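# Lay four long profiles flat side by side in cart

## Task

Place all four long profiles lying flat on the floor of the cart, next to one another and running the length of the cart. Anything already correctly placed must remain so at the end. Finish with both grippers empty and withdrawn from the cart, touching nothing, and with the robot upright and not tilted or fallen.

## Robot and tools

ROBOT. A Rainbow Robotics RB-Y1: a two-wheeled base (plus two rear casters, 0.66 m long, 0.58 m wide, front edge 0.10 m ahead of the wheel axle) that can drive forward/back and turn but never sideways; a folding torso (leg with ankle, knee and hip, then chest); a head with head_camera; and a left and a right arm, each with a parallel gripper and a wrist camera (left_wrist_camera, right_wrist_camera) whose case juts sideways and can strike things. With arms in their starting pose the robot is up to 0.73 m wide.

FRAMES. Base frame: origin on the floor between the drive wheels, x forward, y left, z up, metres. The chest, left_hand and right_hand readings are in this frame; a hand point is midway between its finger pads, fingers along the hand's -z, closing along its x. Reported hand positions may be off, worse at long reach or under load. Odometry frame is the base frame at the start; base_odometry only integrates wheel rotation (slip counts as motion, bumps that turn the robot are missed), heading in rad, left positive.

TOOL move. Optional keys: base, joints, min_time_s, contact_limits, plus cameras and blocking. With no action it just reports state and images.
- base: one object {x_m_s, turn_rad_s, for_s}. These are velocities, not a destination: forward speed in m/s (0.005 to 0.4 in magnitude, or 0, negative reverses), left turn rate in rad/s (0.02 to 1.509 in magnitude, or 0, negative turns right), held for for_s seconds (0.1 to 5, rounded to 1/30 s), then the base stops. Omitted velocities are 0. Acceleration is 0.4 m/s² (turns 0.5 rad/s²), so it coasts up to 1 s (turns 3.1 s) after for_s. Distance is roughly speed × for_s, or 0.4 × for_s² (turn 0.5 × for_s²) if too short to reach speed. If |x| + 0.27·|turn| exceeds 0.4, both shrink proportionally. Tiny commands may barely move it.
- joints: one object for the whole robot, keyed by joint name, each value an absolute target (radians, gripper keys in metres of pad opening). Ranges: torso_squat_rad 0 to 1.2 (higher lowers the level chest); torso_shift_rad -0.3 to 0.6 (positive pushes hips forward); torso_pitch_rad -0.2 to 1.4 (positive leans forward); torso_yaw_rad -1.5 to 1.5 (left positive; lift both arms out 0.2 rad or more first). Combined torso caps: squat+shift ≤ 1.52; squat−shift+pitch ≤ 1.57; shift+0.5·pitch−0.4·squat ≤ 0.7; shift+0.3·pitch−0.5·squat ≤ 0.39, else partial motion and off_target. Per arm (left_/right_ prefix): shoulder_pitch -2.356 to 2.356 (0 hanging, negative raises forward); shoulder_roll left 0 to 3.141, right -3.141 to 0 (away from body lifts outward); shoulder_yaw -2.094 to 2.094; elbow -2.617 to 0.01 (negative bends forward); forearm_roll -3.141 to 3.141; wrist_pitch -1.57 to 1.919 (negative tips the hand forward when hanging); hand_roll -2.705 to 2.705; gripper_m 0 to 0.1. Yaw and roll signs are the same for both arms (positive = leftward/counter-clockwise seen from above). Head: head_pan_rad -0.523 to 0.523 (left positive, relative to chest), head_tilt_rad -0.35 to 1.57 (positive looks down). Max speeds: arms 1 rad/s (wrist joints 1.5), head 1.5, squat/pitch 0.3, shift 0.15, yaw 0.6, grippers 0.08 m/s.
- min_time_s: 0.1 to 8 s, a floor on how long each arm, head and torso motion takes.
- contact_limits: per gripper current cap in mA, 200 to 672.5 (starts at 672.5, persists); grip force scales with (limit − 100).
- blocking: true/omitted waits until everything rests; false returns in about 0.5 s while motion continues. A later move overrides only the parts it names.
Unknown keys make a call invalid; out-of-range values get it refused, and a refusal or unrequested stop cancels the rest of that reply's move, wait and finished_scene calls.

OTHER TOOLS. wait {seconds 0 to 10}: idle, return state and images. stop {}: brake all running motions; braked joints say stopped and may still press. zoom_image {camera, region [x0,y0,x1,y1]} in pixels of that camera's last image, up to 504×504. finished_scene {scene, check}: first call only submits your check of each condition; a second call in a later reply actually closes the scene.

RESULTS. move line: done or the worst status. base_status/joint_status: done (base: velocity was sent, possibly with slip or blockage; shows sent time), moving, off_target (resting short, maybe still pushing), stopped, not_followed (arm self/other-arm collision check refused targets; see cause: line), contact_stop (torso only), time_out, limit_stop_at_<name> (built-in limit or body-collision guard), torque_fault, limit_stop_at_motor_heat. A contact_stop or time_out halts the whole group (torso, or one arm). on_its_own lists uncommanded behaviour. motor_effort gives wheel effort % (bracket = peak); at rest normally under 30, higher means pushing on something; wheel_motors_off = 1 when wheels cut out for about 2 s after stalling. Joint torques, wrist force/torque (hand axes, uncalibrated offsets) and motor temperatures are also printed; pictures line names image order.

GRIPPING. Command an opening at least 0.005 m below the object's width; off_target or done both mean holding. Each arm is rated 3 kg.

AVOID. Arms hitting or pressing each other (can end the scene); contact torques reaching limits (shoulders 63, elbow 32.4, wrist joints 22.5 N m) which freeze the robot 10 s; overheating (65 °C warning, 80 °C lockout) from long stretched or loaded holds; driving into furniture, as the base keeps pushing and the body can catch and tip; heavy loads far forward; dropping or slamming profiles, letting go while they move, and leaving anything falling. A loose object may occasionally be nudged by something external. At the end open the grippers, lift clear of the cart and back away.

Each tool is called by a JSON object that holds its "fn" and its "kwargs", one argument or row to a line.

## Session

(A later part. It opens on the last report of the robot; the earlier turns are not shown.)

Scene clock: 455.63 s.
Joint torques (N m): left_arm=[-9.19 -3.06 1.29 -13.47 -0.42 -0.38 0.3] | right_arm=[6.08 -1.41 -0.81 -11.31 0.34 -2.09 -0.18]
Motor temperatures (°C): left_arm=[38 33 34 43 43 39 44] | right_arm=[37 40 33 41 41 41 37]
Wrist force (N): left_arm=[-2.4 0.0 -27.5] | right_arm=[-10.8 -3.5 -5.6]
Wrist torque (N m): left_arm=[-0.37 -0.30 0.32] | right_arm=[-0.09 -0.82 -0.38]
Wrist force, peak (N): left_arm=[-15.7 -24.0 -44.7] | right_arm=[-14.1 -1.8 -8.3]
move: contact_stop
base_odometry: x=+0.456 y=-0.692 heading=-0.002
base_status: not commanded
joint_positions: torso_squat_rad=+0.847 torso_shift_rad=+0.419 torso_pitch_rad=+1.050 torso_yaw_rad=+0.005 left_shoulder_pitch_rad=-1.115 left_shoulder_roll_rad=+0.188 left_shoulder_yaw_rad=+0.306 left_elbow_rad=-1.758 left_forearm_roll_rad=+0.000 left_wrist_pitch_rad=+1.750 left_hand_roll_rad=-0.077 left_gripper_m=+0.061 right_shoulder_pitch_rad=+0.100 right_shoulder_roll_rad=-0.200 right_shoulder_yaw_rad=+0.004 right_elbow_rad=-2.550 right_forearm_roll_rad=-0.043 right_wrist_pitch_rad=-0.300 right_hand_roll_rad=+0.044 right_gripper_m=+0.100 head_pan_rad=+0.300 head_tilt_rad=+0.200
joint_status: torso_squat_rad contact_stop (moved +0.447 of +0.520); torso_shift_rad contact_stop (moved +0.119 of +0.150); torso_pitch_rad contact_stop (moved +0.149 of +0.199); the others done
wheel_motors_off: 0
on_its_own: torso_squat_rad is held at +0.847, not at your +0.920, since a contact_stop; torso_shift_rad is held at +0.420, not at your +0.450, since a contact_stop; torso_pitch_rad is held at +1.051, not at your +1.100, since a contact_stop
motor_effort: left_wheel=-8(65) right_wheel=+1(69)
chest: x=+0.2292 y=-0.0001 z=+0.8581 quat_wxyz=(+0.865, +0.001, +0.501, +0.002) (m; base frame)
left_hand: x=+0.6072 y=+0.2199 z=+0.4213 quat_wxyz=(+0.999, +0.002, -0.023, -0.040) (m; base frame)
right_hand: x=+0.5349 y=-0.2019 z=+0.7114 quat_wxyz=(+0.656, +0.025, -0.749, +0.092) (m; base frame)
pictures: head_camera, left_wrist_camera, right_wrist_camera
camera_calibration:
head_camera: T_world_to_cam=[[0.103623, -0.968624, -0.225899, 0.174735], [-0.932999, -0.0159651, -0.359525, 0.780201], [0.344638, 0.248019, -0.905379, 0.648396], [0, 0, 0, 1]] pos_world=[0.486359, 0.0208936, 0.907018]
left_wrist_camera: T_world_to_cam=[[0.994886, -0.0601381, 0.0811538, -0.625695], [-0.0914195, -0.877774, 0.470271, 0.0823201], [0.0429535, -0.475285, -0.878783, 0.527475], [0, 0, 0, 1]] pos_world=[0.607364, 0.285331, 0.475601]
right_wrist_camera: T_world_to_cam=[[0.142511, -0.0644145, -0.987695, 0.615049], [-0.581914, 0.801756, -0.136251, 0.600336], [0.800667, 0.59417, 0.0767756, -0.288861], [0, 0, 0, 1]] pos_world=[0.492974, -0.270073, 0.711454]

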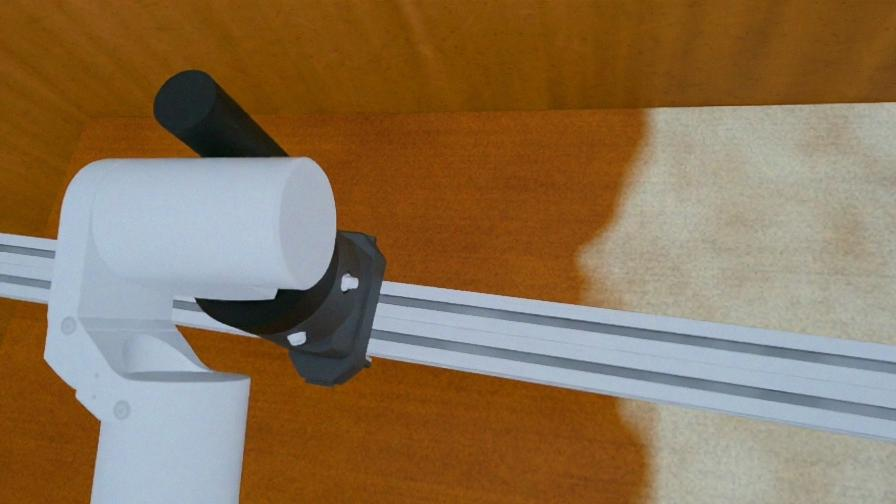

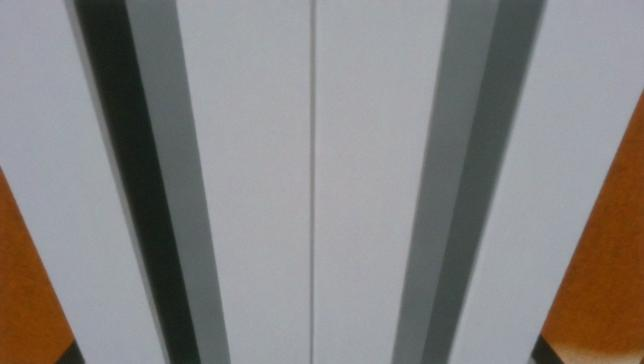

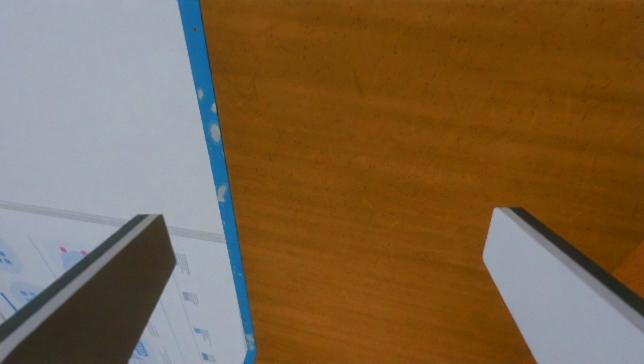

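{"fn": "move", "kwargs": {
  "joints": {"torso_squat_rad":0.68,"torso_shift_rad":0.42,"torso_pitch_rad":1.05},
  "cameras": []
}}

{"fn": "move", "kwargs": {
  "joints": {"left_shoulder_pitch_rad":-1.264,"left_shoulder_roll_rad":0.234,"left_shoulder_yaw_rad":0.325,"left_elbow_rad":-0.848,"left_wrist_pitch_rad":1.044},
  "min_time_s": 2.5
}}

Scene clock: 475.03 s.
Joint torques (N m): left_arm=[-15.18 3.41 0.91 -13.01 -0.05 -0.07 0.14] | right_arm=[5.69 -1.53 -0.65 -11.3 0.4 -2.08 0.01]
Motor temperatures (°C): left_arm=[37 33 34 43 43 39 44] | right_arm=[37 40 33 42 41 41 37]
Wrist force (N): left_arm=[-1.9 -0.1 -28.1] | right_arm=[-11.0 -3.7 -5.7]
Wrist torque (N m): left_arm=[-0.32 -0.26 0.18] | right_arm=[-0.08 -0.82 -0.36]
Wrist force, peak (N): left_arm=[-3.3 -0.5 -29.8] | right_arm=[-11.3 -3.7 -5.8]
move: done
base_odometry: x=+0.456 y=-0.692 heading=-0.002
base_status: not commanded
joint_positions: torso_squat_rad=+0.693 torso_shift_rad=+0.420 torso_pitch_rad=+1.051 torso_yaw_rad=+0.005 left_shoulder_pitch_rad=-1.114 left_shoulder_roll_rad=+0.186 left_shoulder_yaw_rad=+0.306 left_elbow_rad=-1.758 left_forearm_roll_rad=+0.000 left_wrist_pitch_rad=+1.750 left_hand_roll_rad=-0.077 left_gripper_m=+0.061 right_shoulder_pitch_rad=+0.100 right_shoulder_roll_rad=-0.200 right_shoulder_yaw_rad=+0.004 right_elbow_rad=-2.550 right_forearm_roll_rad=-0.043 right_wrist_pitch_rad=-0.300 right_hand_roll_rad=+0.044 right_gripper_m=+0.100 head_pan_rad=+0.300 head_tilt_rad=+0.200
joint_status: all done
wheel_motors_off: 0
motor_effort: left_wheel=-4(9) right_wheel=-2(4)
chest: x=+0.2604 y=+0.0003 z=+0.9260 quat_wxyz=(+0.865, +0.001, +0.502, +0.002) (m; base frame)
left_hand: x=+0.6369 y=+0.2193 z=+0.4879 quat_wxyz=(+0.999, +0.001, -0.022, -0.040) (m; base frame)
right_hand: x=+0.5660 y=-0.2017 z=+0.7791 quat_wxyz=(+0.656, +0.024, -0.749, +0.092) (m; base frame)
pictures: none
No camera images: "cameras" was empty.

Scene clock: 477.83 s.
Joint torques (N m): left_arm=[-15.67 7.11 0.72 -9.65 -0.01 0.15 0.13] | right_arm=[6.41 -1.51 -0.95 -11.09 0.58 -2.14 -0.17]
Motor temperatures (°C): left_arm=[37 33 34 43 43 39 44] | right_arm=[37 40 33 42 41 41 37]
Wrist force (N): left_arm=[-0.6 -1.5 -28.1] | right_arm=[-10.8 -3.8 -5.7]
Wrist torque (N m): left_arm=[-0.22 -0.21 0.27] | right_arm=[-0.07 -0.78 -0.37]
Wrist force, peak (N): left_arm=[-1.1 -2.0 -28.5] | right_arm=[-11.0 -3.8 -5.8]
move: done
base_odometry: x=+0.456 y=-0.692 heading=-0.002
base_status: not commanded
joint_positions: torso_squat_rad=+0.693 torso_shift_rad=+0.420 torso_pitch_rad=+1.051 torso_yaw_rad=+0.005 left_shoulder_pitch_rad=-1.263 left_shoulder_roll_rad=+0.233 left_shoulder_yaw_rad=+0.325 left_elbow_rad=-0.847 left_forearm_roll_rad=+0.000 left_wrist_pitch_rad=+1.044 left_hand_roll_rad=-0.077 left_gripper_m=+0.061 right_shoulder_pitch_rad=+0.100 right_shoulder_roll_rad=-0.200 right_shoulder_yaw_rad=+0.004 right_elbow_rad=-2.550 right_forearm_roll_rad=-0.043 right_wrist_pitch_rad=-0.300 right_hand_roll_rad=+0.044 right_gripper_m=+0.100 head_pan_rad=+0.300 head_tilt_rad=+0.200
joint_status: all done
wheel_motors_off: 0
motor_effort: left_wheel=-4(5) right_wheel=-1(4)
chest: x=+0.2604 y=+0.0003 z=+0.9260 quat_wxyz=(+0.865, +0.001, +0.502, +0.002) (m; base frame)
left_hand: x=+0.6157 y=+0.2184 z=+0.3142 quat_wxyz=(+0.999, +0.000, +0.003, -0.041) (m; base frame)
right_hand: x=+0.5660 y=-0.2017 z=+0.7791 quat_wxyz=(+0.656, +0.024, -0.749, +0.092) (m; base frame)
pictures: head_camera, left_wrist_camera, right_wrist_camera
camera_calibration:
head_camera: T_world_to_cam=[[0.103439, -0.968847, -0.225026, 0.186385], [-0.933463, -0.0164434, -0.358296, 0.832705], [0.343433, 0.247115, -0.906084, 0.699974], [0, 0, 0, 1]] pos_world=[0.517626, 0.0212964, 0.974531]
left_wrist_camera: T_world_to_cam=[[0.997701, -0.0613573, 0.0287637, -0.610544], [-0.067644, -0.876412, 0.476787, 0.115241], [-0.00404556, -0.477637, -0.878548, 0.461665], [0, 0, 0, 1]] pos_world=[0.618803, 0.284046, 0.368211]
right_wrist_camera: T_world_to_cam=[[0.141249, -0.0654253, -0.98781, 0.678094], [-0.582179, 0.801548, -0.136336, 0.627631], [0.800697, 0.59434, 0.0751289, -0.317731], [0, 0, 0, 1]] pos_world=[0.52402, -0.269872, 0.779268]

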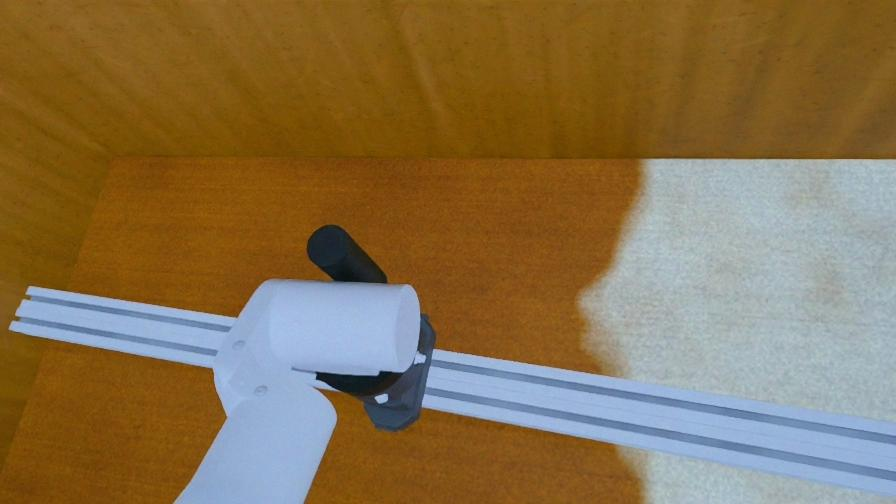

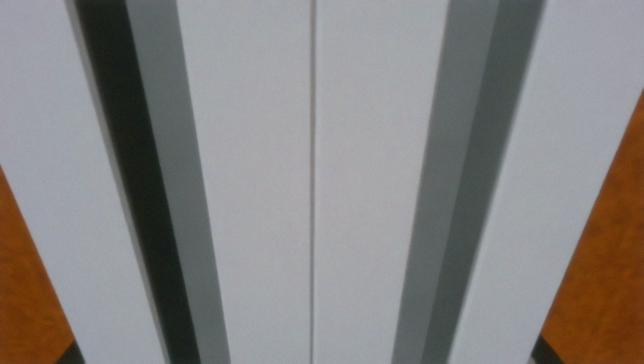

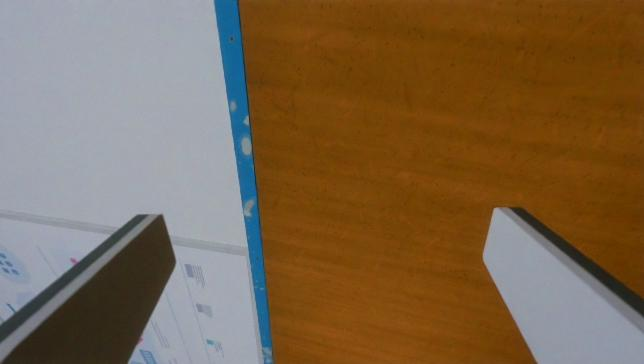

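{"fn": "move", "kwargs": {
  "joints": {"left_hand_roll_rad":-0.02},
  "min_time_s": 1,
  "cameras": []
}}

{"fn": "move", "kwargs": {
  "joints": {"torso_squat_rad":0.80,"torso_shift_rad":0.42,"torso_pitch_rad":1.05},
  "min_time_s": 1.5
}}

Scene clock: 494.47 s.
Joint torques (N m): left_arm=[-15.49 6.94 0.91 -9.6 -0.49 -0.05 0.59] | right_arm=[5.77 -1.53 -1.02 -11.1 0.36 -2.12 -0.26]
Motor temperatures (°C): left_arm=[37 33 34 42 43 39 43] | right_arm=[37 40 33 42 41 41 37]
Wrist force (N): left_arm=[-1.0 0.2 -27.6] | right_arm=[-10.8 -3.6 -5.5]
Wrist torque (N m): left_arm=[-0.23 -0.26 0.15] | right_arm=[-0.11 -0.79 -0.35]
Wrist force, peak (N): left_arm=[-1.1 -2.0 -28.6] | right_arm=[-11.0 -3.7 -5.8]
move: done
base_odometry: x=+0.456 y=-0.692 heading=-0.002
base_status: not commanded
joint_positions: torso_squat_rad=+0.693 torso_shift_rad=+0.420 torso_pitch_rad=+1.051 torso_yaw_rad=+0.005 left_shoulder_pitch_rad=-1.263 left_shoulder_roll_rad=+0.233 left_shoulder_yaw_rad=+0.325 left_elbow_rad=-0.847 left_forearm_roll_rad=+0.000 left_wrist_pitch_rad=+1.044 left_hand_roll_rad=-0.020 left_gripper_m=+0.061 right_shoulder_pitch_rad=+0.100 right_shoulder_roll_rad=-0.200 right_shoulder_yaw_rad=+0.004 right_elbow_rad=-2.550 right_forearm_roll_rad=-0.043 right_wrist_pitch_rad=-0.300 right_hand_roll_rad=+0.044 right_gripper_m=+0.100 head_pan_rad=+0.300 head_tilt_rad=+0.200
joint_status: all done
wheel_motors_off: 0
motor_effort: left_wheel=-3(4) right_wheel=-1(4)
chest: x=+0.2604 y=+0.0003 z=+0.9260 quat_wxyz=(+0.865, +0.001, +0.502, +0.002) (m; base frame)
left_hand: x=+0.6157 y=+0.2185 z=+0.3142 quat_wxyz=(+1.000, +0.000, +0.003, -0.013) (m; base frame)
right_hand: x=+0.5660 y=-0.2017 z=+0.7791 quat_wxyz=(+0.656, +0.024, -0.749, +0.092) (m; base frame)
pictures: none
No camera images: "cameras" was empty.

Scene clock: 496.17 s.
Joint torques (N m): left_arm=[3.25 3.18 0.49 2.32 -1.61 -9.66 0.35] | right_arm=[5.45 -1.61 -0.32 -11.22 0.4 -2.24 -0.23]
Motor temperatures (°C): left_arm=[37 33 34 42 43 39 43] | right_arm=[37 40 33 42 41 41 37]
Wrist force (N): left_arm=[-18.9 -5.8 94.5] | right_arm=[-10.9 -3.6 -5.6]
Wrist torque (N m): left_arm=[-0.75 4.60 0.37] | right_arm=[-0.11 -0.83 -0.39]
Wrist force, peak (N): left_arm=[-47.3 -4.4 199.1] | right_arm=[-12.3 -3.4 -4.7]
move: contact_stop
base_odometry: x=+0.456 y=-0.692 heading=-0.002
base_status: not commanded
joint_positions: torso_squat_rad=+0.757 torso_shift_rad=+0.414 torso_pitch_rad=+1.036 torso_yaw_rad=+0.007 left_shoulder_pitch_rad=-1.267 left_shoulder_roll_rad=+0.234 left_shoulder_yaw_rad=+0.325 left_elbow_rad=-0.850 left_forearm_roll_rad=+0.000 left_wrist_pitch_rad=+1.046 left_hand_roll_rad=-0.020 left_gripper_m=+0.061 right_shoulder_pitch_rad=+0.100 right_shoulder_roll_rad=-0.200 right_shoulder_yaw_rad=+0.004 right_elbow_rad=-2.550 right_forearm_roll_rad=-0.043 right_wrist_pitch_rad=-0.300 right_hand_roll_rad=+0.044 right_gripper_m=+0.100 head_pan_rad=+0.300 head_tilt_rad=+0.200
joint_status: torso_squat_rad contact_stop (moved +0.064 of +0.107); the others done
wheel_motors_off: 0
on_its_own: torso_squat_rad is held at +0.757, not at your +0.800, since a contact_stop
motor_effort: left_wheel=+2(14) right_wheel=+4(14)
chest: x=+0.2427 y=+0.0000 z=+0.9042 quat_wxyz=(+0.869, +0.002, +0.495, +0.003) (m; base frame)
left_hand: x=+0.6108 y=+0.2194 z=+0.3006 quat_wxyz=(+1.000, +0.001, -0.008, -0.012) (m; base frame)
right_hand: x=+0.5506 y=-0.2014 z=+0.7615 quat_wxyz=(+0.650, +0.025, -0.754, +0.091) (m; base frame)
pictures: head_camera, left_wrist_camera, right_wrist_camera
camera_calibration:
head_camera: T_world_to_cam=[[0.10785, -0.968157, -0.225921, 0.182759], [-0.92782, -0.0163947, -0.372667, 0.819939], [0.357096, 0.249806, -0.900044, 0.677626], [0, 0, 0, 1]] pos_world=[0.499068, 0.0211072, 0.956747]
left_wrist_camera: T_world_to_cam=[[0.998764, -0.00408244, 0.0495282, -0.624679], [-0.0271286, -0.879814, 0.474542, 0.0989126], [0.0416384, -0.4753, -0.878838, 0.421818], [0, 0, 0, 1]] pos_world=[0.609027, 0.284964, 0.35471]
right_wrist_camera: T_world_to_cam=[[0.15649, -0.0627395, -0.985685, 0.653429], [-0.580801, 0.801349, -0.143216, 0.620454], [0.798863, 0.594898, 0.0889643, -0.313757], [0, 0, 0, 1]] pos_world=[0.508753, -0.269551, 0.760847]

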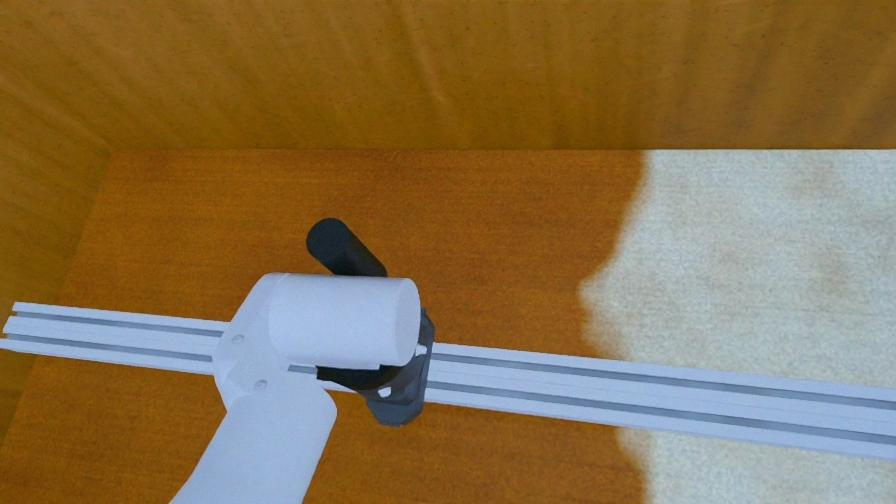

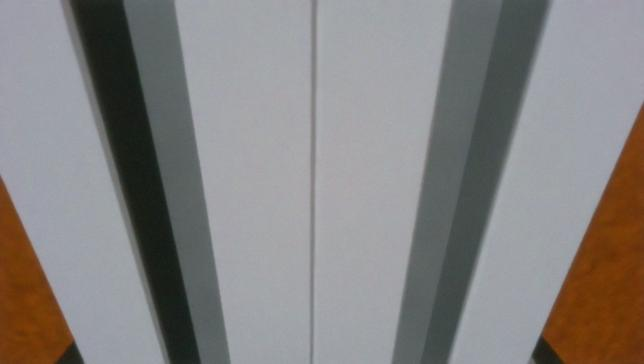

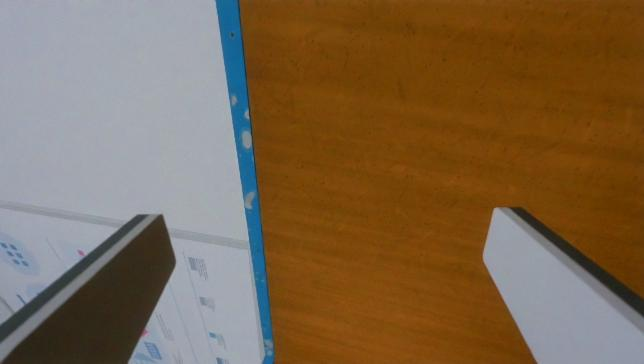

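{"fn": "move", "kwargs": {
  "joints": {"torso_squat_rad":0.72},
  "cameras": ["left_wrist_camera"]
}}

Scene clock: 503.43 s.
Joint torques (N m): left_arm=[-14.7 5 0.43 -9.87 -0.37 -0.43 0.24] | right_arm=[5.46 -2 -1.19 -11.48 0.33 -2.04 -0.16]
Motor temperatures (°C): left_arm=[37 33 34 41 43 41 43] | right_arm=[37 40 33 42 41 41 37]
Wrist force (N): left_arm=[-1.7 -0.1 -28.3] | right_arm=[-10.8 -3.5 -5.8]
Wrist torque (N m): left_arm=[-0.06 -0.27 0.19] | right_arm=[-0.08 -0.82 -0.39]
Wrist force, peak (N): left_arm=[-18.7 -5.1 96.2] | right_arm=[-11.2 -3.8 -5.8]
move: done
base_odometry: x=+0.456 y=-0.692 heading=-0.002
base_status: not commanded
joint_positions: torso_squat_rad=+0.720 torso_shift_rad=+0.416 torso_pitch_rad=+1.041 torso_yaw_rad=+0.006 left_shoulder_pitch_rad=-1.263 left_shoulder_roll_rad=+0.234 left_shoulder_yaw_rad=+0.325 left_elbow_rad=-0.847 left_forearm_roll_rad=+0.000 left_wrist_pitch_rad=+1.044 left_hand_roll_rad=-0.020 left_gripper_m=+0.061 right_shoulder_pitch_rad=+0.100 right_shoulder_roll_rad=-0.200 right_shoulder_yaw_rad=+0.004 right_elbow_rad=-2.550 right_forearm_roll_rad=-0.043 right_wrist_pitch_rad=-0.300 right_hand_roll_rad=+0.044 right_gripper_m=+0.100 head_pan_rad=+0.300 head_tilt_rad=+0.200
joint_status: all done
wheel_motors_off: 0
motor_effort: left_wheel=-4(6) right_wheel=+1(9)
chest: x=+0.2515 y=+0.0003 z=+0.9184 quat_wxyz=(+0.868, +0.001, +0.497, +0.003) (m; base frame)
left_hand: x=+0.6132 y=+0.2199 z=+0.3108 quat_wxyz=(+1.000, +0.001, -0.003, -0.012) (m; base frame)
right_hand: x=+0.5588 y=-0.2013 z=+0.7744 quat_wxyz=(+0.652, +0.025, -0.752, +0.092) (m; base frame)
pictures: left_wrist_camera
camera_calibration:
left_wrist_camera: T_world_to_cam=[[0.999213, -0.00359886, 0.0394955, -0.624843], [-0.0219302, -0.879905, 0.474644, 0.0913604], [0.0330441, -0.475137, -0.879291, 0.436361], [0, 0, 0, 1]] pos_world=[0.611936, 0.285471, 0.365003]

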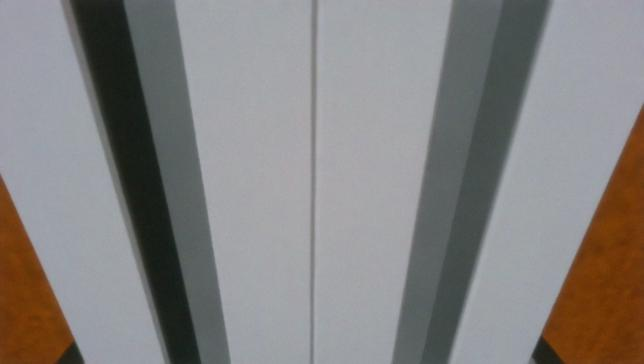

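{"fn": "move", "kwargs": {
  "joints": {"head_pan_rad":0.45,"head_tilt_rad":0.1},
  "cameras": ["head_camera"]
}}

{"fn": "move", "kwargs": {
  "joints": {"head_pan_rad":-0.4,"head_tilt_rad":0.1},
  "cameras": ["head_camera"]
}}

Scene clock: 514.67 s.
Joint torques (N m): left_arm=[-14.32 4.79 0.14 -9.86 -0.18 -0.27 0.55] | right_arm=[5.94 -1.46 -0.64 -11.15 0.4 -1.99 -0.38]
Motor temperatures (°C): left_arm=[37 33 34 41 43 40 43] | right_arm=[37 40 33 42 41 41 37]
Wrist force (N): left_arm=[-0.8 -0.3 -27.1] | right_arm=[-10.6 -3.5 -5.8]
Wrist torque (N m): left_arm=[-0.22 -0.23 0.16] | right_arm=[-0.09 -0.81 -0.37]
Wrist force, peak (N): left_arm=[-1.5 -0.5 -28.7] | right_arm=[-10.9 -3.6 -6.2]
move: done
base_odometry: x=+0.456 y=-0.692 heading=-0.002
base_status: not commanded
joint_positions: torso_squat_rad=+0.720 torso_shift_rad=+0.416 torso_pitch_rad=+1.041 torso_yaw_rad=+0.006 left_shoulder_pitch_rad=-1.263 left_shoulder_roll_rad=+0.234 left_shoulder_yaw_rad=+0.325 left_elbow_rad=-0.847 left_forearm_roll_rad=+0.000 left_wrist_pitch_rad=+1.044 left_hand_roll_rad=-0.020 left_gripper_m=+0.061 right_shoulder_pitch_rad=+0.100 right_shoulder_roll_rad=-0.200 right_shoulder_yaw_rad=+0.004 right_elbow_rad=-2.550 right_forearm_roll_rad=-0.043 right_wrist_pitch_rad=-0.300 right_hand_roll_rad=+0.044 right_gripper_m=+0.100 head_pan_rad=+0.450 head_tilt_rad=+0.100
joint_status: all done
wheel_motors_off: 0
motor_effort: left_wheel=-4(5) right_wheel=-4(4)
chest: x=+0.2515 y=+0.0003 z=+0.9184 quat_wxyz=(+0.868, +0.001, +0.497, +0.003) (m; base frame)
left_hand: x=+0.6132 y=+0.2199 z=+0.3108 quat_wxyz=(+1.000, +0.001, -0.003, -0.012) (m; base frame)
right_hand: x=+0.5588 y=-0.2013 z=+0.7744 quat_wxyz=(+0.652, +0.025, -0.752, +0.092) (m; base frame)
pictures: head_camera
camera_calibration:
head_camera: T_world_to_cam=[[0.174851, -0.919319, -0.352533, 0.282631], [-0.891168, 0.00446595, -0.453651, 0.898579], [0.418625, 0.393488, -0.818487, 0.577775], [0, 0, 0, 1]] pos_world=[0.509496, 0.0284677, 0.980179]

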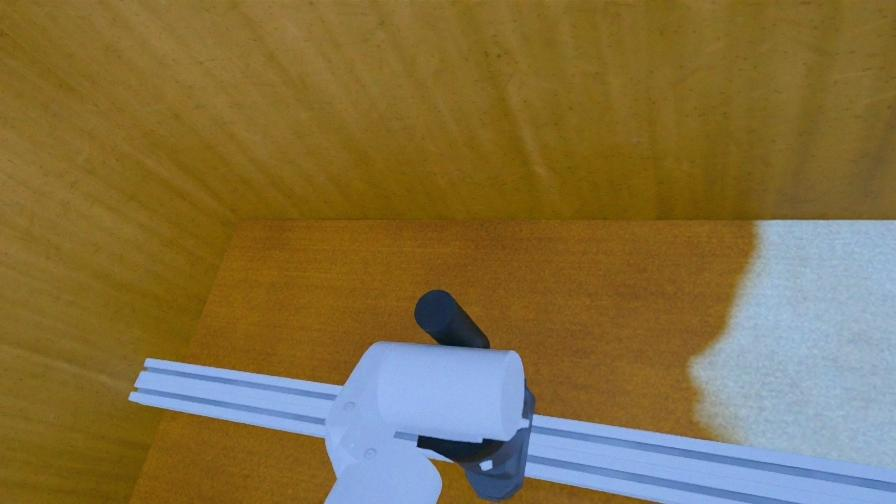

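Scene clock: 515.90 s.
Joint torques (N m): left_arm=[-14.58 5.15 0.7 -9.6 -0.44 -0.16 0.27] | right_arm=[5.87 -1.32 -0.77 -11.44 0.45 -2.21 -0.29]
Motor temperatures (°C): left_arm=[37 33 34 41 43 40 43] | right_arm=[37 40 33 42 41 41 37]
Wrist force (N): left_arm=[-0.9 -0.2 -27.6] | right_arm=[-10.6 -3.6 -6.0]
Wrist torque (N m): left_arm=[-0.23 -0.25 0.19] | right_arm=[-0.08 -0.81 -0.36]
Wrist force, peak (N): left_arm=[-1.4 -0.3 -28.6] | right_arm=[-11.0 -3.6 -6.0]
move: done
base_odometry: x=+0.456 y=-0.692 heading=-0.002
base_status: not commanded
joint_positions: torso_squat_rad=+0.720 torso_shift_rad=+0.416 torso_pitch_rad=+1.041 torso_yaw_rad=+0.006 left_shoulder_pitch_rad=-1.263 left_shoulder_roll_rad=+0.234 left_shoulder_yaw_rad=+0.325 left_elbow_rad=-0.847 left_forearm_roll_rad=+0.000 left_wrist_pitch_rad=+1.044 left_hand_roll_rad=-0.020 left_gripper_m=+0.061 right_shoulder_pitch_rad=+0.100 right_shoulder_roll_rad=-0.200 right_shoulder_yaw_rad=+0.004 right_elbow_rad=-2.550 right_forearm_roll_rad=-0.043 right_wrist_pitch_rad=-0.300 right_hand_roll_rad=+0.044 right_gripper_m=+0.100 head_pan_rad=-0.400 head_tilt_rad=+0.100
joint_status: all done
wheel_motors_off: 0
motor_effort: left_wheel=-3(5) right_wheel=-1(3)
chest: x=+0.2515 y=+0.0003 z=+0.9184 quat_wxyz=(+0.868, +0.001, +0.497, +0.003) (m; base frame)
left_hand: x=+0.6132 y=+0.2199 z=+0.3108 quat_wxyz=(+1.000, +0.001, -0.003, -0.012) (m; base frame)
right_hand: x=+0.5588 y=-0.2013 z=+0.7744 quat_wxyz=(+0.652, +0.025, -0.752, +0.092) (m; base frame)
pictures: head_camera
camera_calibration:
head_camera: T_world_to_cam=[[-0.241824, -0.901723, 0.358352, -0.247339], [-0.879052, 0.0472209, -0.474382, 0.914026], [0.41084, -0.429727, -0.804081, 0.567184], [0, 0, 0, 1]] pos_world=[0.510642, -0.0224581, 0.978293]

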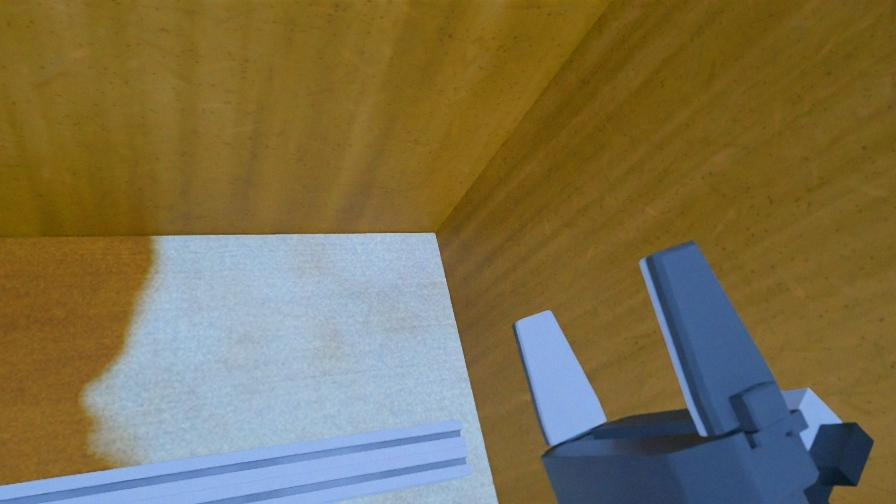

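{"fn": "move", "kwargs": {
  "joints": {"torso_yaw_rad":-0.03,"left_hand_roll_rad":0.02},
  "cameras": []
}}

{"fn": "move", "kwargs": {
  "joints": {"torso_squat_rad":0.745,"head_pan_rad":0.4},
  "min_time_s": 1,
  "cameras": []
}}

{"fn": "move", "kwargs": {
  "contact_limits": {"left_gripper_m":350},
  "cameras": ["head_camera"]
}}

Scene clock: 532.17 s.
Joint torques (N m): left_arm=[-14.26 3.25 -0.08 -8.31 0.31 0.05 0.26] | right_arm=[5.52 -1.6 -1.13 -11.09 0.38 -2.02 -0.26]
Motor temperatures (°C): left_arm=[37 33 34 41 43 40 43] | right_arm=[37 40 33 42 41 41 37]
Wrist force (N): left_arm=[-4.9 1.9 -13.3] | right_arm=[-10.8 -3.3 -5.8]
Wrist torque (N m): left_arm=[0.15 -0.74 0.14] | right_arm=[-0.10 -0.81 -0.36]
Wrist force, peak (N): left_arm=[-0.8 -3.2 -28.5] | right_arm=[-11.1 -3.5 -6.1]
move: done
base_odometry: x=+0.456 y=-0.692 heading=-0.002
base_status: not commanded
joint_positions: torso_squat_rad=+0.720 torso_shift_rad=+0.416 torso_pitch_rad=+1.040 torso_yaw_rad=-0.030 left_shoulder_pitch_rad=-1.263 left_shoulder_roll_rad=+0.234 left_shoulder_yaw_rad=+0.325 left_elbow_rad=-0.848 left_forearm_roll_rad=+0.000 left_wrist_pitch_rad=+1.044 left_hand_roll_rad=+0.020 left_gripper_m=+0.061 right_shoulder_pitch_rad=+0.100 right_shoulder_roll_rad=-0.200 right_shoulder_yaw_rad=+0.004 right_elbow_rad=-2.550 right_forearm_roll_rad=-0.043 right_wrist_pitch_rad=-0.300 right_hand_roll_rad=+0.044 right_gripper_m=+0.100 head_pan_rad=-0.400 head_tilt_rad=+0.100
joint_status: all done
wheel_motors_off: 0
motor_effort: left_wheel=-2(4) right_wheel=-1(2)
chest: x=+0.2514 y=+0.0003 z=+0.9185 quat_wxyz=(+0.868, -0.008, +0.497, -0.013) (m; base frame)
left_hand: x=+0.6174 y=+0.1943 z=+0.3047 quat_wxyz=(+1.000, -0.015, -0.003, -0.001) (m; base frame)
right_hand: x=+0.5549 y=-0.2113 z=+0.7811 quat_wxyz=(+0.653, +0.008, -0.751, +0.098) (m; base frame)
pictures: none
No camera images: "cameras" was empty.

Scene clock: 533.47 s.
Joint torques (N m): left_arm=[1.32 1.6 -0.18 2.8 0.47 -14.31 -0.04] | right_arm=[5.38 -1.48 -0.93 -10.88 0.36 -2.01 -0.11]
Motor temperatures (°C): left_arm=[37 33 34 41 43 40 43] | right_arm=[37 40 33 42 41 41 37]
Wrist force (N): left_arm=[-31.0 -1.8 129.1] | right_arm=[-10.5 -3.5 -5.5]
Wrist torque (N m): left_arm=[0.53 6.20 0.45] | right_arm=[-0.10 -0.80 -0.39]
Wrist force, peak (N): left_arm=[-31.4 -2.0 129.4] | right_arm=[-11.0 -3.3 -6.0]
move: done
base_odometry: x=+0.456 y=-0.692 heading=-0.002
base_status: not commanded
joint_positions: torso_squat_rad=+0.745 torso_shift_rad=+0.413 torso_pitch_rad=+1.035 torso_yaw_rad=-0.029 left_shoulder_pitch_rad=-1.267 left_shoulder_roll_rad=+0.234 left_shoulder_yaw_rad=+0.325 left_elbow_rad=-0.850 left_forearm_roll_rad=+0.000 left_wrist_pitch_rad=+1.048 left_hand_roll_rad=+0.020 left_gripper_m=+0.061 right_shoulder_pitch_rad=+0.100 right_shoulder_roll_rad=-0.200 right_shoulder_yaw_rad=+0.004 right_elbow_rad=-2.550 right_forearm_roll_rad=-0.043 right_wrist_pitch_rad=-0.300 right_hand_roll_rad=+0.044 right_gripper_m=+0.100 head_pan_rad=+0.400 head_tilt_rad=+0.100
joint_status: all done
wheel_motors_off: 0
motor_effort: left_wheel=+4(4) right_wheel=+2(3)
chest: x=+0.2445 y=+0.0000 z=+0.9096 quat_wxyz=(+0.869, -0.007, +0.495, -0.012) (m; base frame)
left_hand: x=+0.6168 y=+0.1942 z=+0.2999 quat_wxyz=(+1.000, -0.015, -0.007, -0.001) (m; base frame)
right_hand: x=+0.5489 y=-0.2113 z=+0.7737 quat_wxyz=(+0.651, +0.008, -0.753, +0.097) (m; base frame)
pictures: none
No camera images: "cameras" was empty.

Scene clock: 533.93 s.
Joint torques (N m): left_arm=[2.47 1.24 -0.62 3.14 -0.19 -13.94 -0.16] | right_arm=[5.46 -1.94 -1.11 -10.97 0.28 -2.05 -0.21]
Motor temperatures (°C): left_arm=[37 33 34 41 43 41 43] | right_arm=[37 40 33 42 41 41 37]
Wrist force (N): left_arm=[-31.4 -2.4 126.4] | right_arm=[-10.8 -3.4 -5.7]
Wrist torque (N m): left_arm=[0.46 5.78 0.43] | right_arm=[-0.09 -0.82 -0.36]
Wrist force, peak (N): left_arm=[-33.7 -2.4 129.1] | right_arm=[-11.1 -3.3 -5.8]
base_odometry: x=+0.456 y=-0.692 heading=-0.002
base_status: not commanded
joint_positions: torso_squat_rad=+0.745 torso_shift_rad=+0.413 torso_pitch_rad=+1.035 torso_yaw_rad=-0.029 left_shoulder_pitch_rad=-1.267 left_shoulder_roll_rad=+0.234 left_shoulder_yaw_rad=+0.325 left_elbow_rad=-0.850 left_forearm_roll_rad=+0.000 left_wrist_pitch_rad=+1.048 left_hand_roll_rad=+0.020 left_gripper_m=+0.061 right_shoulder_pitch_rad=+0.100 right_shoulder_roll_rad=-0.200 right_shoulder_yaw_rad=+0.004 right_elbow_rad=-2.550 right_forearm_roll_rad=-0.043 right_wrist_pitch_rad=-0.300 right_hand_roll_rad=+0.044 right_gripper_m=+0.100 head_pan_rad=+0.400 head_tilt_rad=+0.100
joint_status: not commanded
wheel_motors_off: 0
motor_effort: left_wheel=+5(6) right_wheel=+1(3)
contact_limits: left_gripper_m 350 mA
chest: x=+0.2445 y=+0.0000 z=+0.9096 quat_wxyz=(+0.869, -0.007, +0.495, -0.012) (m; base frame)
left_hand: x=+0.6169 y=+0.1941 z=+0.2999 quat_wxyz=(+1.000, -0.015, -0.008, -0.001) (m; base frame)
right_hand: x=+0.5489 y=-0.2113 z=+0.7737 quat_wxyz=(+0.651, +0.008, -0.753, +0.097) (m; base frame)
pictures: head_camera
camera_calibration:
head_camera: T_world_to_cam=[[0.135972, -0.949392, -0.283135, 0.227919], [-0.888139, 0.0098278, -0.459471, 0.892917], [0.439001, 0.313938, -0.841856, 0.589458], [0, 0, 0, 1]] pos_world=[0.503271, 0.022556, 0.97104]

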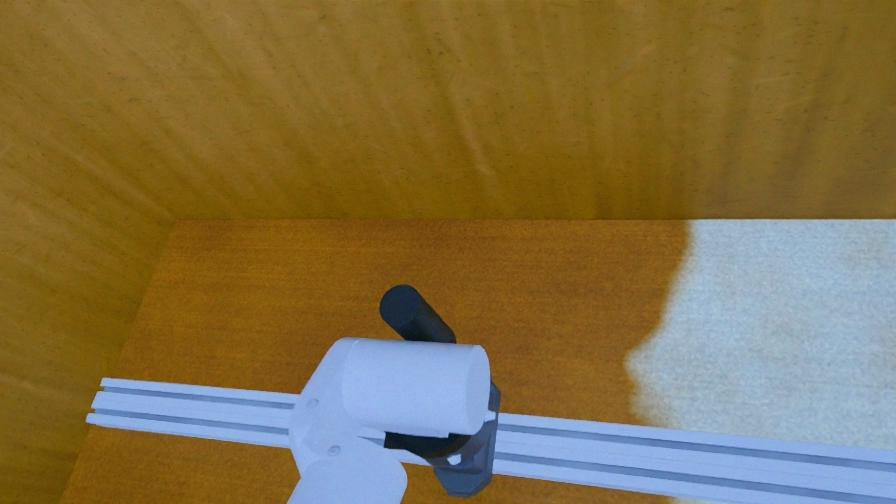

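{"fn": "move", "kwargs": {
  "joints": {"torso_squat_rad":0.728},
  "min_time_s": 1,
  "contact_limits": {"left_gripper_m":250},
  "cameras": ["head_camera"]
}}

{"fn": "move", "kwargs": {
  "contact_limits": {"left_gripper_m":200},
  "cameras": []
}}

{"fn": "wait", "kwargs": {
  "seconds": 1.5,
  "cameras": ["head_camera"]
}}

Scene clock: 538.27 s.
Joint torques (N m): left_arm=[-8.49 1.28 -1.29 -4.1 0.05 -3.1 -0.1] | right_arm=[5.92 -2.16 -0.98 -11.27 0.28 -2.15 -0.09]
Motor temperatures (°C): left_arm=[37 33 34 40 43 43 43] | right_arm=[37 40 33 42 41 41 37]
Wrist force (N): left_arm=[-15.2 -1.1 24.9] | right_arm=[-10.8 -3.3 -6.0]
Wrist torque (N m): left_arm=[-0.06 -0.62 0.34] | right_arm=[-0.11 -0.83 -0.37]
Wrist force, peak (N): left_arm=[-31.5 -2.6 127.3] | right_arm=[-11.1 -3.5 -5.9]
move: done
base_odometry: x=+0.456 y=-0.692 heading=-0.002
base_status: not commanded
joint_positions: torso_squat_rad=+0.728 torso_shift_rad=+0.415 torso_pitch_rad=+1.039 torso_yaw_rad=-0.030 left_shoulder_pitch_rad=-1.265 left_shoulder_roll_rad=+0.234 left_shoulder_yaw_rad=+0.325 left_elbow_rad=-0.849 left_forearm_roll_rad=+0.000 left_wrist_pitch_rad=+1.045 left_hand_roll_rad=+0.020 left_gripper_m=+0.061 right_shoulder_pitch_rad=+0.100 right_shoulder_roll_rad=-0.200 right_shoulder_yaw_rad=+0.004 right_elbow_rad=-2.550 right_forearm_roll_rad=-0.043 right_wrist_pitch_rad=-0.300 right_hand_roll_rad=+0.044 right_gripper_m=+0.100 head_pan_rad=+0.400 head_tilt_rad=+0.100
joint_status: all done
wheel_motors_off: 0
motor_effort: left_wheel=+5(6) right_wheel=+2(4)
contact_limits: left_gripper_m 250 mA
chest: x=+0.2492 y=+0.0001 z=+0.9156 quat_wxyz=(+0.868, -0.008, +0.496, -0.013) (m; base frame)
left_hand: x=+0.6175 y=+0.1943 z=+0.3032 quat_wxyz=(+1.000, -0.015, -0.005, -0.001) (m; base frame)
right_hand: x=+0.5530 y=-0.2114 z=+0.7786 quat_wxyz=(+0.653, +0.008, -0.751, +0.097) (m; base frame)
pictures: head_camera
camera_calibration:
head_camera: T_world_to_cam=[[0.134653, -0.949592, -0.283097, 0.229375], [-0.88995, 0.00973525, -0.455955, 0.897089], [0.435727, 0.313337, -0.843778, 0.59501], [0, 0, 0, 1]] pos_world=[0.508216, 0.0226399, 0.976024]

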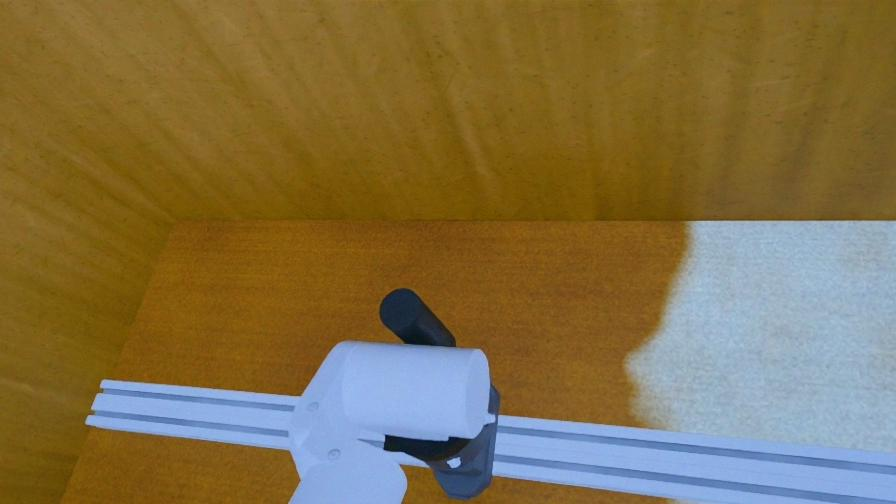

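Scene clock: 538.57 s.
Joint torques (N m): left_arm=[-8.34 1.25 0.18 -3.86 0.08 -3.4 -0.05] | right_arm=[5.67 -1.87 -1.16 -11.22 0.36 -2.01 -0.18]
Motor temperatures (°C): left_arm=[37 33 34 40 43 43 43] | right_arm=[37 40 33 42 41 41 37]
Wrist force (N): left_arm=[-14.9 -0.8 25.4] | right_arm=[-11.1 -3.2 -5.9]
Wrist torque (N m): left_arm=[-0.10 -0.60 0.34] | right_arm=[-0.11 -0.88 -0.37]
Wrist force, peak (N): left_arm=[-14.6 -0.9 25.9] | right_arm=[-11.1 -3.2 -5.9]
base_odometry: x=+0.456 y=-0.692 heading=-0.002
base_status: not commanded
joint_positions: torso_squat_rad=+0.728 torso_shift_rad=+0.415 torso_pitch_rad=+1.039 torso_yaw_rad=-0.030 left_shoulder_pitch_rad=-1.265 left_shoulder_roll_rad=+0.234 left_shoulder_yaw_rad=+0.325 left_elbow_rad=-0.849 left_forearm_roll_rad=+0.000 left_wrist_pitch_rad=+1.045 left_hand_roll_rad=+0.020 left_gripper_m=+0.061 right_shoulder_pitch_rad=+0.100 right_shoulder_roll_rad=-0.200 right_shoulder_yaw_rad=+0.004 right_elbow_rad=-2.550 right_forearm_roll_rad=-0.043 right_wrist_pitch_rad=-0.300 right_hand_roll_rad=+0.044 right_gripper_m=+0.100 head_pan_rad=+0.400 head_tilt_rad=+0.100
joint_status: not commanded
wheel_motors_off: 0
motor_effort: left_wheel=+6(6) right_wheel=+1(3)
contact_limits: left_gripper_m 200 mA
chest: x=+0.2492 y=+0.0001 z=+0.9156 quat_wxyz=(+0.868, -0.008, +0.496, -0.013) (m; base frame)
left_hand: x=+0.6175 y=+0.1943 z=+0.3032 quat_wxyz=(+1.000, -0.015, -0.005, -0.001) (m; base frame)
right_hand: x=+0.5530 y=-0.2114 z=+0.7786 quat_wxyz=(+0.653, +0.008, -0.751, +0.097) (m; base frame)
pictures: none
No camera images: "cameras" was empty.

Scene clock: 540.07 s.
Joint torques (N m): left_arm=[-8.54 1.62 -0.22 -3.79 -0.19 -3.37 0.21] | right_arm=[5.34 -1.71 -1.04 -10.97 0.37 -1.98 -0.08]
Motor temperatures (°C): left_arm=[37 33 34 40 43 43 43] | right_arm=[37 40 33 42 41 41 37]
Wrist force (N): left_arm=[-14.7 -1.1 25.3] | right_arm=[-10.8 -3.3 -5.9]
Wrist torque (N m): left_arm=[-0.05 -0.56 0.34] | right_arm=[-0.11 -0.85 -0.38]
Wrist force, peak (N): left_arm=[-14.7 -1.3 26.2] | right_arm=[-10.8 -3.5 -6.1]
base_odometry: x=+0.456 y=-0.692 heading=-0.002
base_status: not commanded
joint_positions: torso_squat_rad=+0.728 torso_shift_rad=+0.415 torso_pitch_rad=+1.039 torso_yaw_rad=-0.030 left_shoulder_pitch_rad=-1.265 left_shoulder_roll_rad=+0.234 left_shoulder_yaw_rad=+0.325 left_elbow_rad=-0.849 left_forearm_roll_rad=+0.000 left_wrist_pitch_rad=+1.045 left_hand_roll_rad=+0.020 left_gripper_m=+0.061 right_shoulder_pitch_rad=+0.100 right_shoulder_roll_rad=-0.200 right_shoulder_yaw_rad=+0.004 right_elbow_rad=-2.550 right_forearm_roll_rad=-0.043 right_wrist_pitch_rad=-0.300 right_hand_roll_rad=+0.044 right_gripper_m=+0.100 head_pan_rad=+0.400 head_tilt_rad=+0.100
joint_status: not commanded
wheel_motors_off: 0
motor_effort: left_wheel=+6(6) right_wheel=+2(3)
contact_limits: left_gripper_m 200 mA
chest: x=+0.2492 y=+0.0001 z=+0.9156 quat_wxyz=(+0.868, -0.008, +0.496, -0.013) (m; base frame)
left_hand: x=+0.6175 y=+0.1943 z=+0.3032 quat_wxyz=(+1.000, -0.015, -0.005, -0.001) (m; base frame)
right_hand: x=+0.5530 y=-0.2114 z=+0.7786 quat_wxyz=(+0.653, +0.008, -0.751, +0.097) (m; base frame)
wait: 1.50 s; at rest by 0.27 s
pictures: head_camera
camera_calibration:
head_camera: T_world_to_cam=[[0.134653, -0.949592, -0.283096, 0.229374], [-0.88995, 0.00973516, -0.455955, 0.897089], [0.435727, 0.313337, -0.843778, 0.59501], [0, 0, 0, 1]] pos_world=[0.508216, 0.02264, 0.976024]

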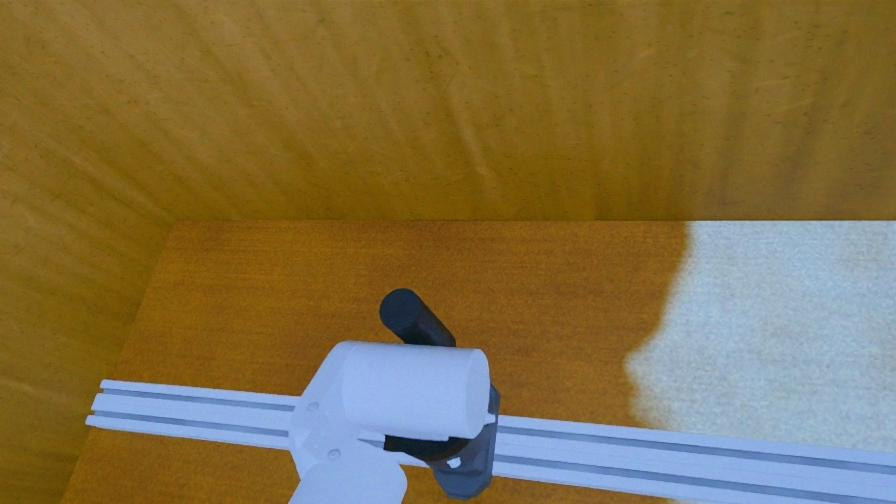

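{"fn": "move", "kwargs": {
  "joints": {"left_gripper_m":0.059},
  "cameras": []
}}

{"fn": "move", "kwargs": {
  "joints": {"left_gripper_m":0.0615},
  "cameras": ["head_camera","left_wrist_camera"]
}}

Scene clock: 544.53 s.
Joint torques (N m): left_arm=[-8.3 1.22 -0.4 -4.09 0.06 -3.22 -0.1] | right_arm=[5.54 -2.05 -0.85 -11.12 0.42 -2.08 -0.15]
Motor temperatures (°C): left_arm=[37 33 34 40 43 43 43] | right_arm=[37 40 33 42 41 41 37]
Wrist force (N): left_arm=[-14.8 -0.8 25.3] | right_arm=[-10.8 -3.3 -6.0]
Wrist torque (N m): left_arm=[-0.09 -0.60 0.33] | right_arm=[-0.10 -0.83 -0.37]
Wrist force, peak (N): left_arm=[-14.7 -1.2 26.3] | right_arm=[-11.0 -3.5 -6.0]
move: done
base_odometry: x=+0.456 y=-0.692 heading=-0.002
base_status: not commanded
joint_positions: torso_squat_rad=+0.728 torso_shift_rad=+0.415 torso_pitch_rad=+1.039 torso_yaw_rad=-0.030 left_shoulder_pitch_rad=-1.265 left_shoulder_roll_rad=+0.234 left_shoulder_yaw_rad=+0.325 left_elbow_rad=-0.849 left_forearm_roll_rad=+0.000 left_wrist_pitch_rad=+1.045 left_hand_roll_rad=+0.020 left_gripper_m=+0.061 right_shoulder_pitch_rad=+0.100 right_shoulder_roll_rad=-0.200 right_shoulder_yaw_rad=+0.004 right_elbow_rad=-2.550 right_forearm_roll_rad=-0.043 right_wrist_pitch_rad=-0.300 right_hand_roll_rad=+0.044 right_gripper_m=+0.100 head_pan_rad=+0.400 head_tilt_rad=+0.100
joint_status: all done
wheel_motors_off: 0
motor_effort: left_wheel=+6(6) right_wheel=+1(3)
contact_limits: left_gripper_m 200 mA
chest: x=+0.2492 y=+0.0001 z=+0.9156 quat_wxyz=(+0.868, -0.008, +0.496, -0.013) (m; base frame)
left_hand: x=+0.6175 y=+0.1943 z=+0.3032 quat_wxyz=(+1.000, -0.015, -0.005, -0.001) (m; base frame)
right_hand: x=+0.5530 y=-0.2114 z=+0.7786 quat_wxyz=(+0.653, +0.008, -0.751, +0.097) (m; base frame)
pictures: none
No camera images: "cameras" was empty.

Scene clock: 544.87 s.
Joint torques (N m): left_arm=[-7.95 1.13 -0.49 -4.2 0.05 -2.98 0.09] | right_arm=[5.72 -1.75 -1.01 -10.73 0.39 -2 -0.17]
Motor temperatures (°C): left_arm=[37 33 34 40 43 43 43] | right_arm=[37 40 33 42 41 41 37]
Wrist force (N): left_arm=[-13.6 -1.0 24.6] | right_arm=[-10.9 -3.5 -5.7]
Wrist torque (N m): left_arm=[-0.10 -0.31 0.35] | right_arm=[-0.06 -0.84 -0.38]
Wrist force, peak (N): left_arm=[-13.6 -1.3 26.1] | right_arm=[-11.0 -3.1 -6.0]
move: done
base_odometry: x=+0.456 y=-0.692 heading=-0.002
base_status: not commanded
joint_positions: torso_squat_rad=+0.728 torso_shift_rad=+0.415 torso_pitch_rad=+1.039 torso_yaw_rad=-0.030 left_shoulder_pitch_rad=-1.265 left_shoulder_roll_rad=+0.234 left_shoulder_yaw_rad=+0.325 left_elbow_rad=-0.849 left_forearm_roll_rad=+0.000 left_wrist_pitch_rad=+1.045 left_hand_roll_rad=+0.020 left_gripper_m=+0.061 right_shoulder_pitch_rad=+0.100 right_shoulder_roll_rad=-0.200 right_shoulder_yaw_rad=+0.004 right_elbow_rad=-2.550 right_forearm_roll_rad=-0.043 right_wrist_pitch_rad=-0.300 right_hand_roll_rad=+0.044 right_gripper_m=+0.100 head_pan_rad=+0.400 head_tilt_rad=+0.100
joint_status: all done
wheel_motors_off: 0
motor_effort: left_wheel=+5(6) right_wheel=+1(4)
contact_limits: left_gripper_m 200 mA
chest: x=+0.2492 y=+0.0001 z=+0.9156 quat_wxyz=(+0.868, -0.008, +0.496, -0.013) (m; base frame)
left_hand: x=+0.6175 y=+0.1943 z=+0.3032 quat_wxyz=(+1.000, -0.015, -0.005, -0.001) (m; base frame)
right_hand: x=+0.5530 y=-0.2114 z=+0.7786 quat_wxyz=(+0.653, +0.008, -0.751, +0.097) (m; base frame)
pictures: head_camera, left_wrist_camera
camera_calibration:
head_camera: T_world_to_cam=[[0.134645, -0.949598, -0.28308, 0.229364], [-0.889953, 0.00973268, -0.455949, 0.897087], [0.435723, 0.313319, -0.843787, 0.595015], [0, 0, 0, 1]] pos_world=[0.508221, 0.0226426, 0.97602]
left_wrist_camera: T_world_to_cam=[[0.998882, 0.01935, 0.0431323, -0.634251], [-0.00490393, -0.865056, 0.501651, 0.0509622], [0.0470188, -0.501301, -0.863994, 0.409159], [0, 0, 0, 1]] pos_world=[0.614553, 0.26147, 0.355303]

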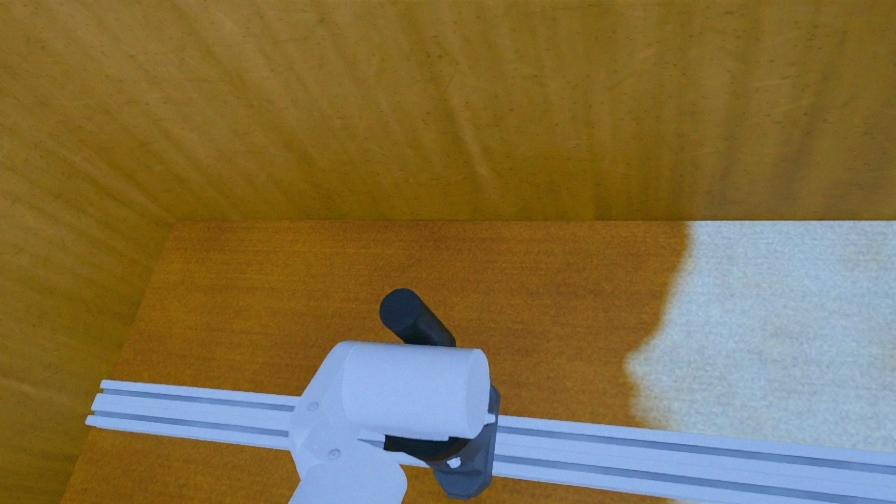

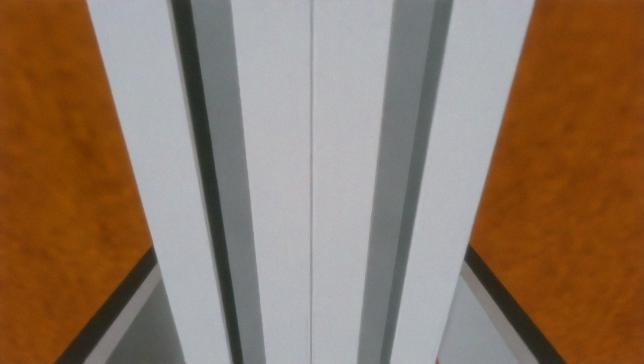

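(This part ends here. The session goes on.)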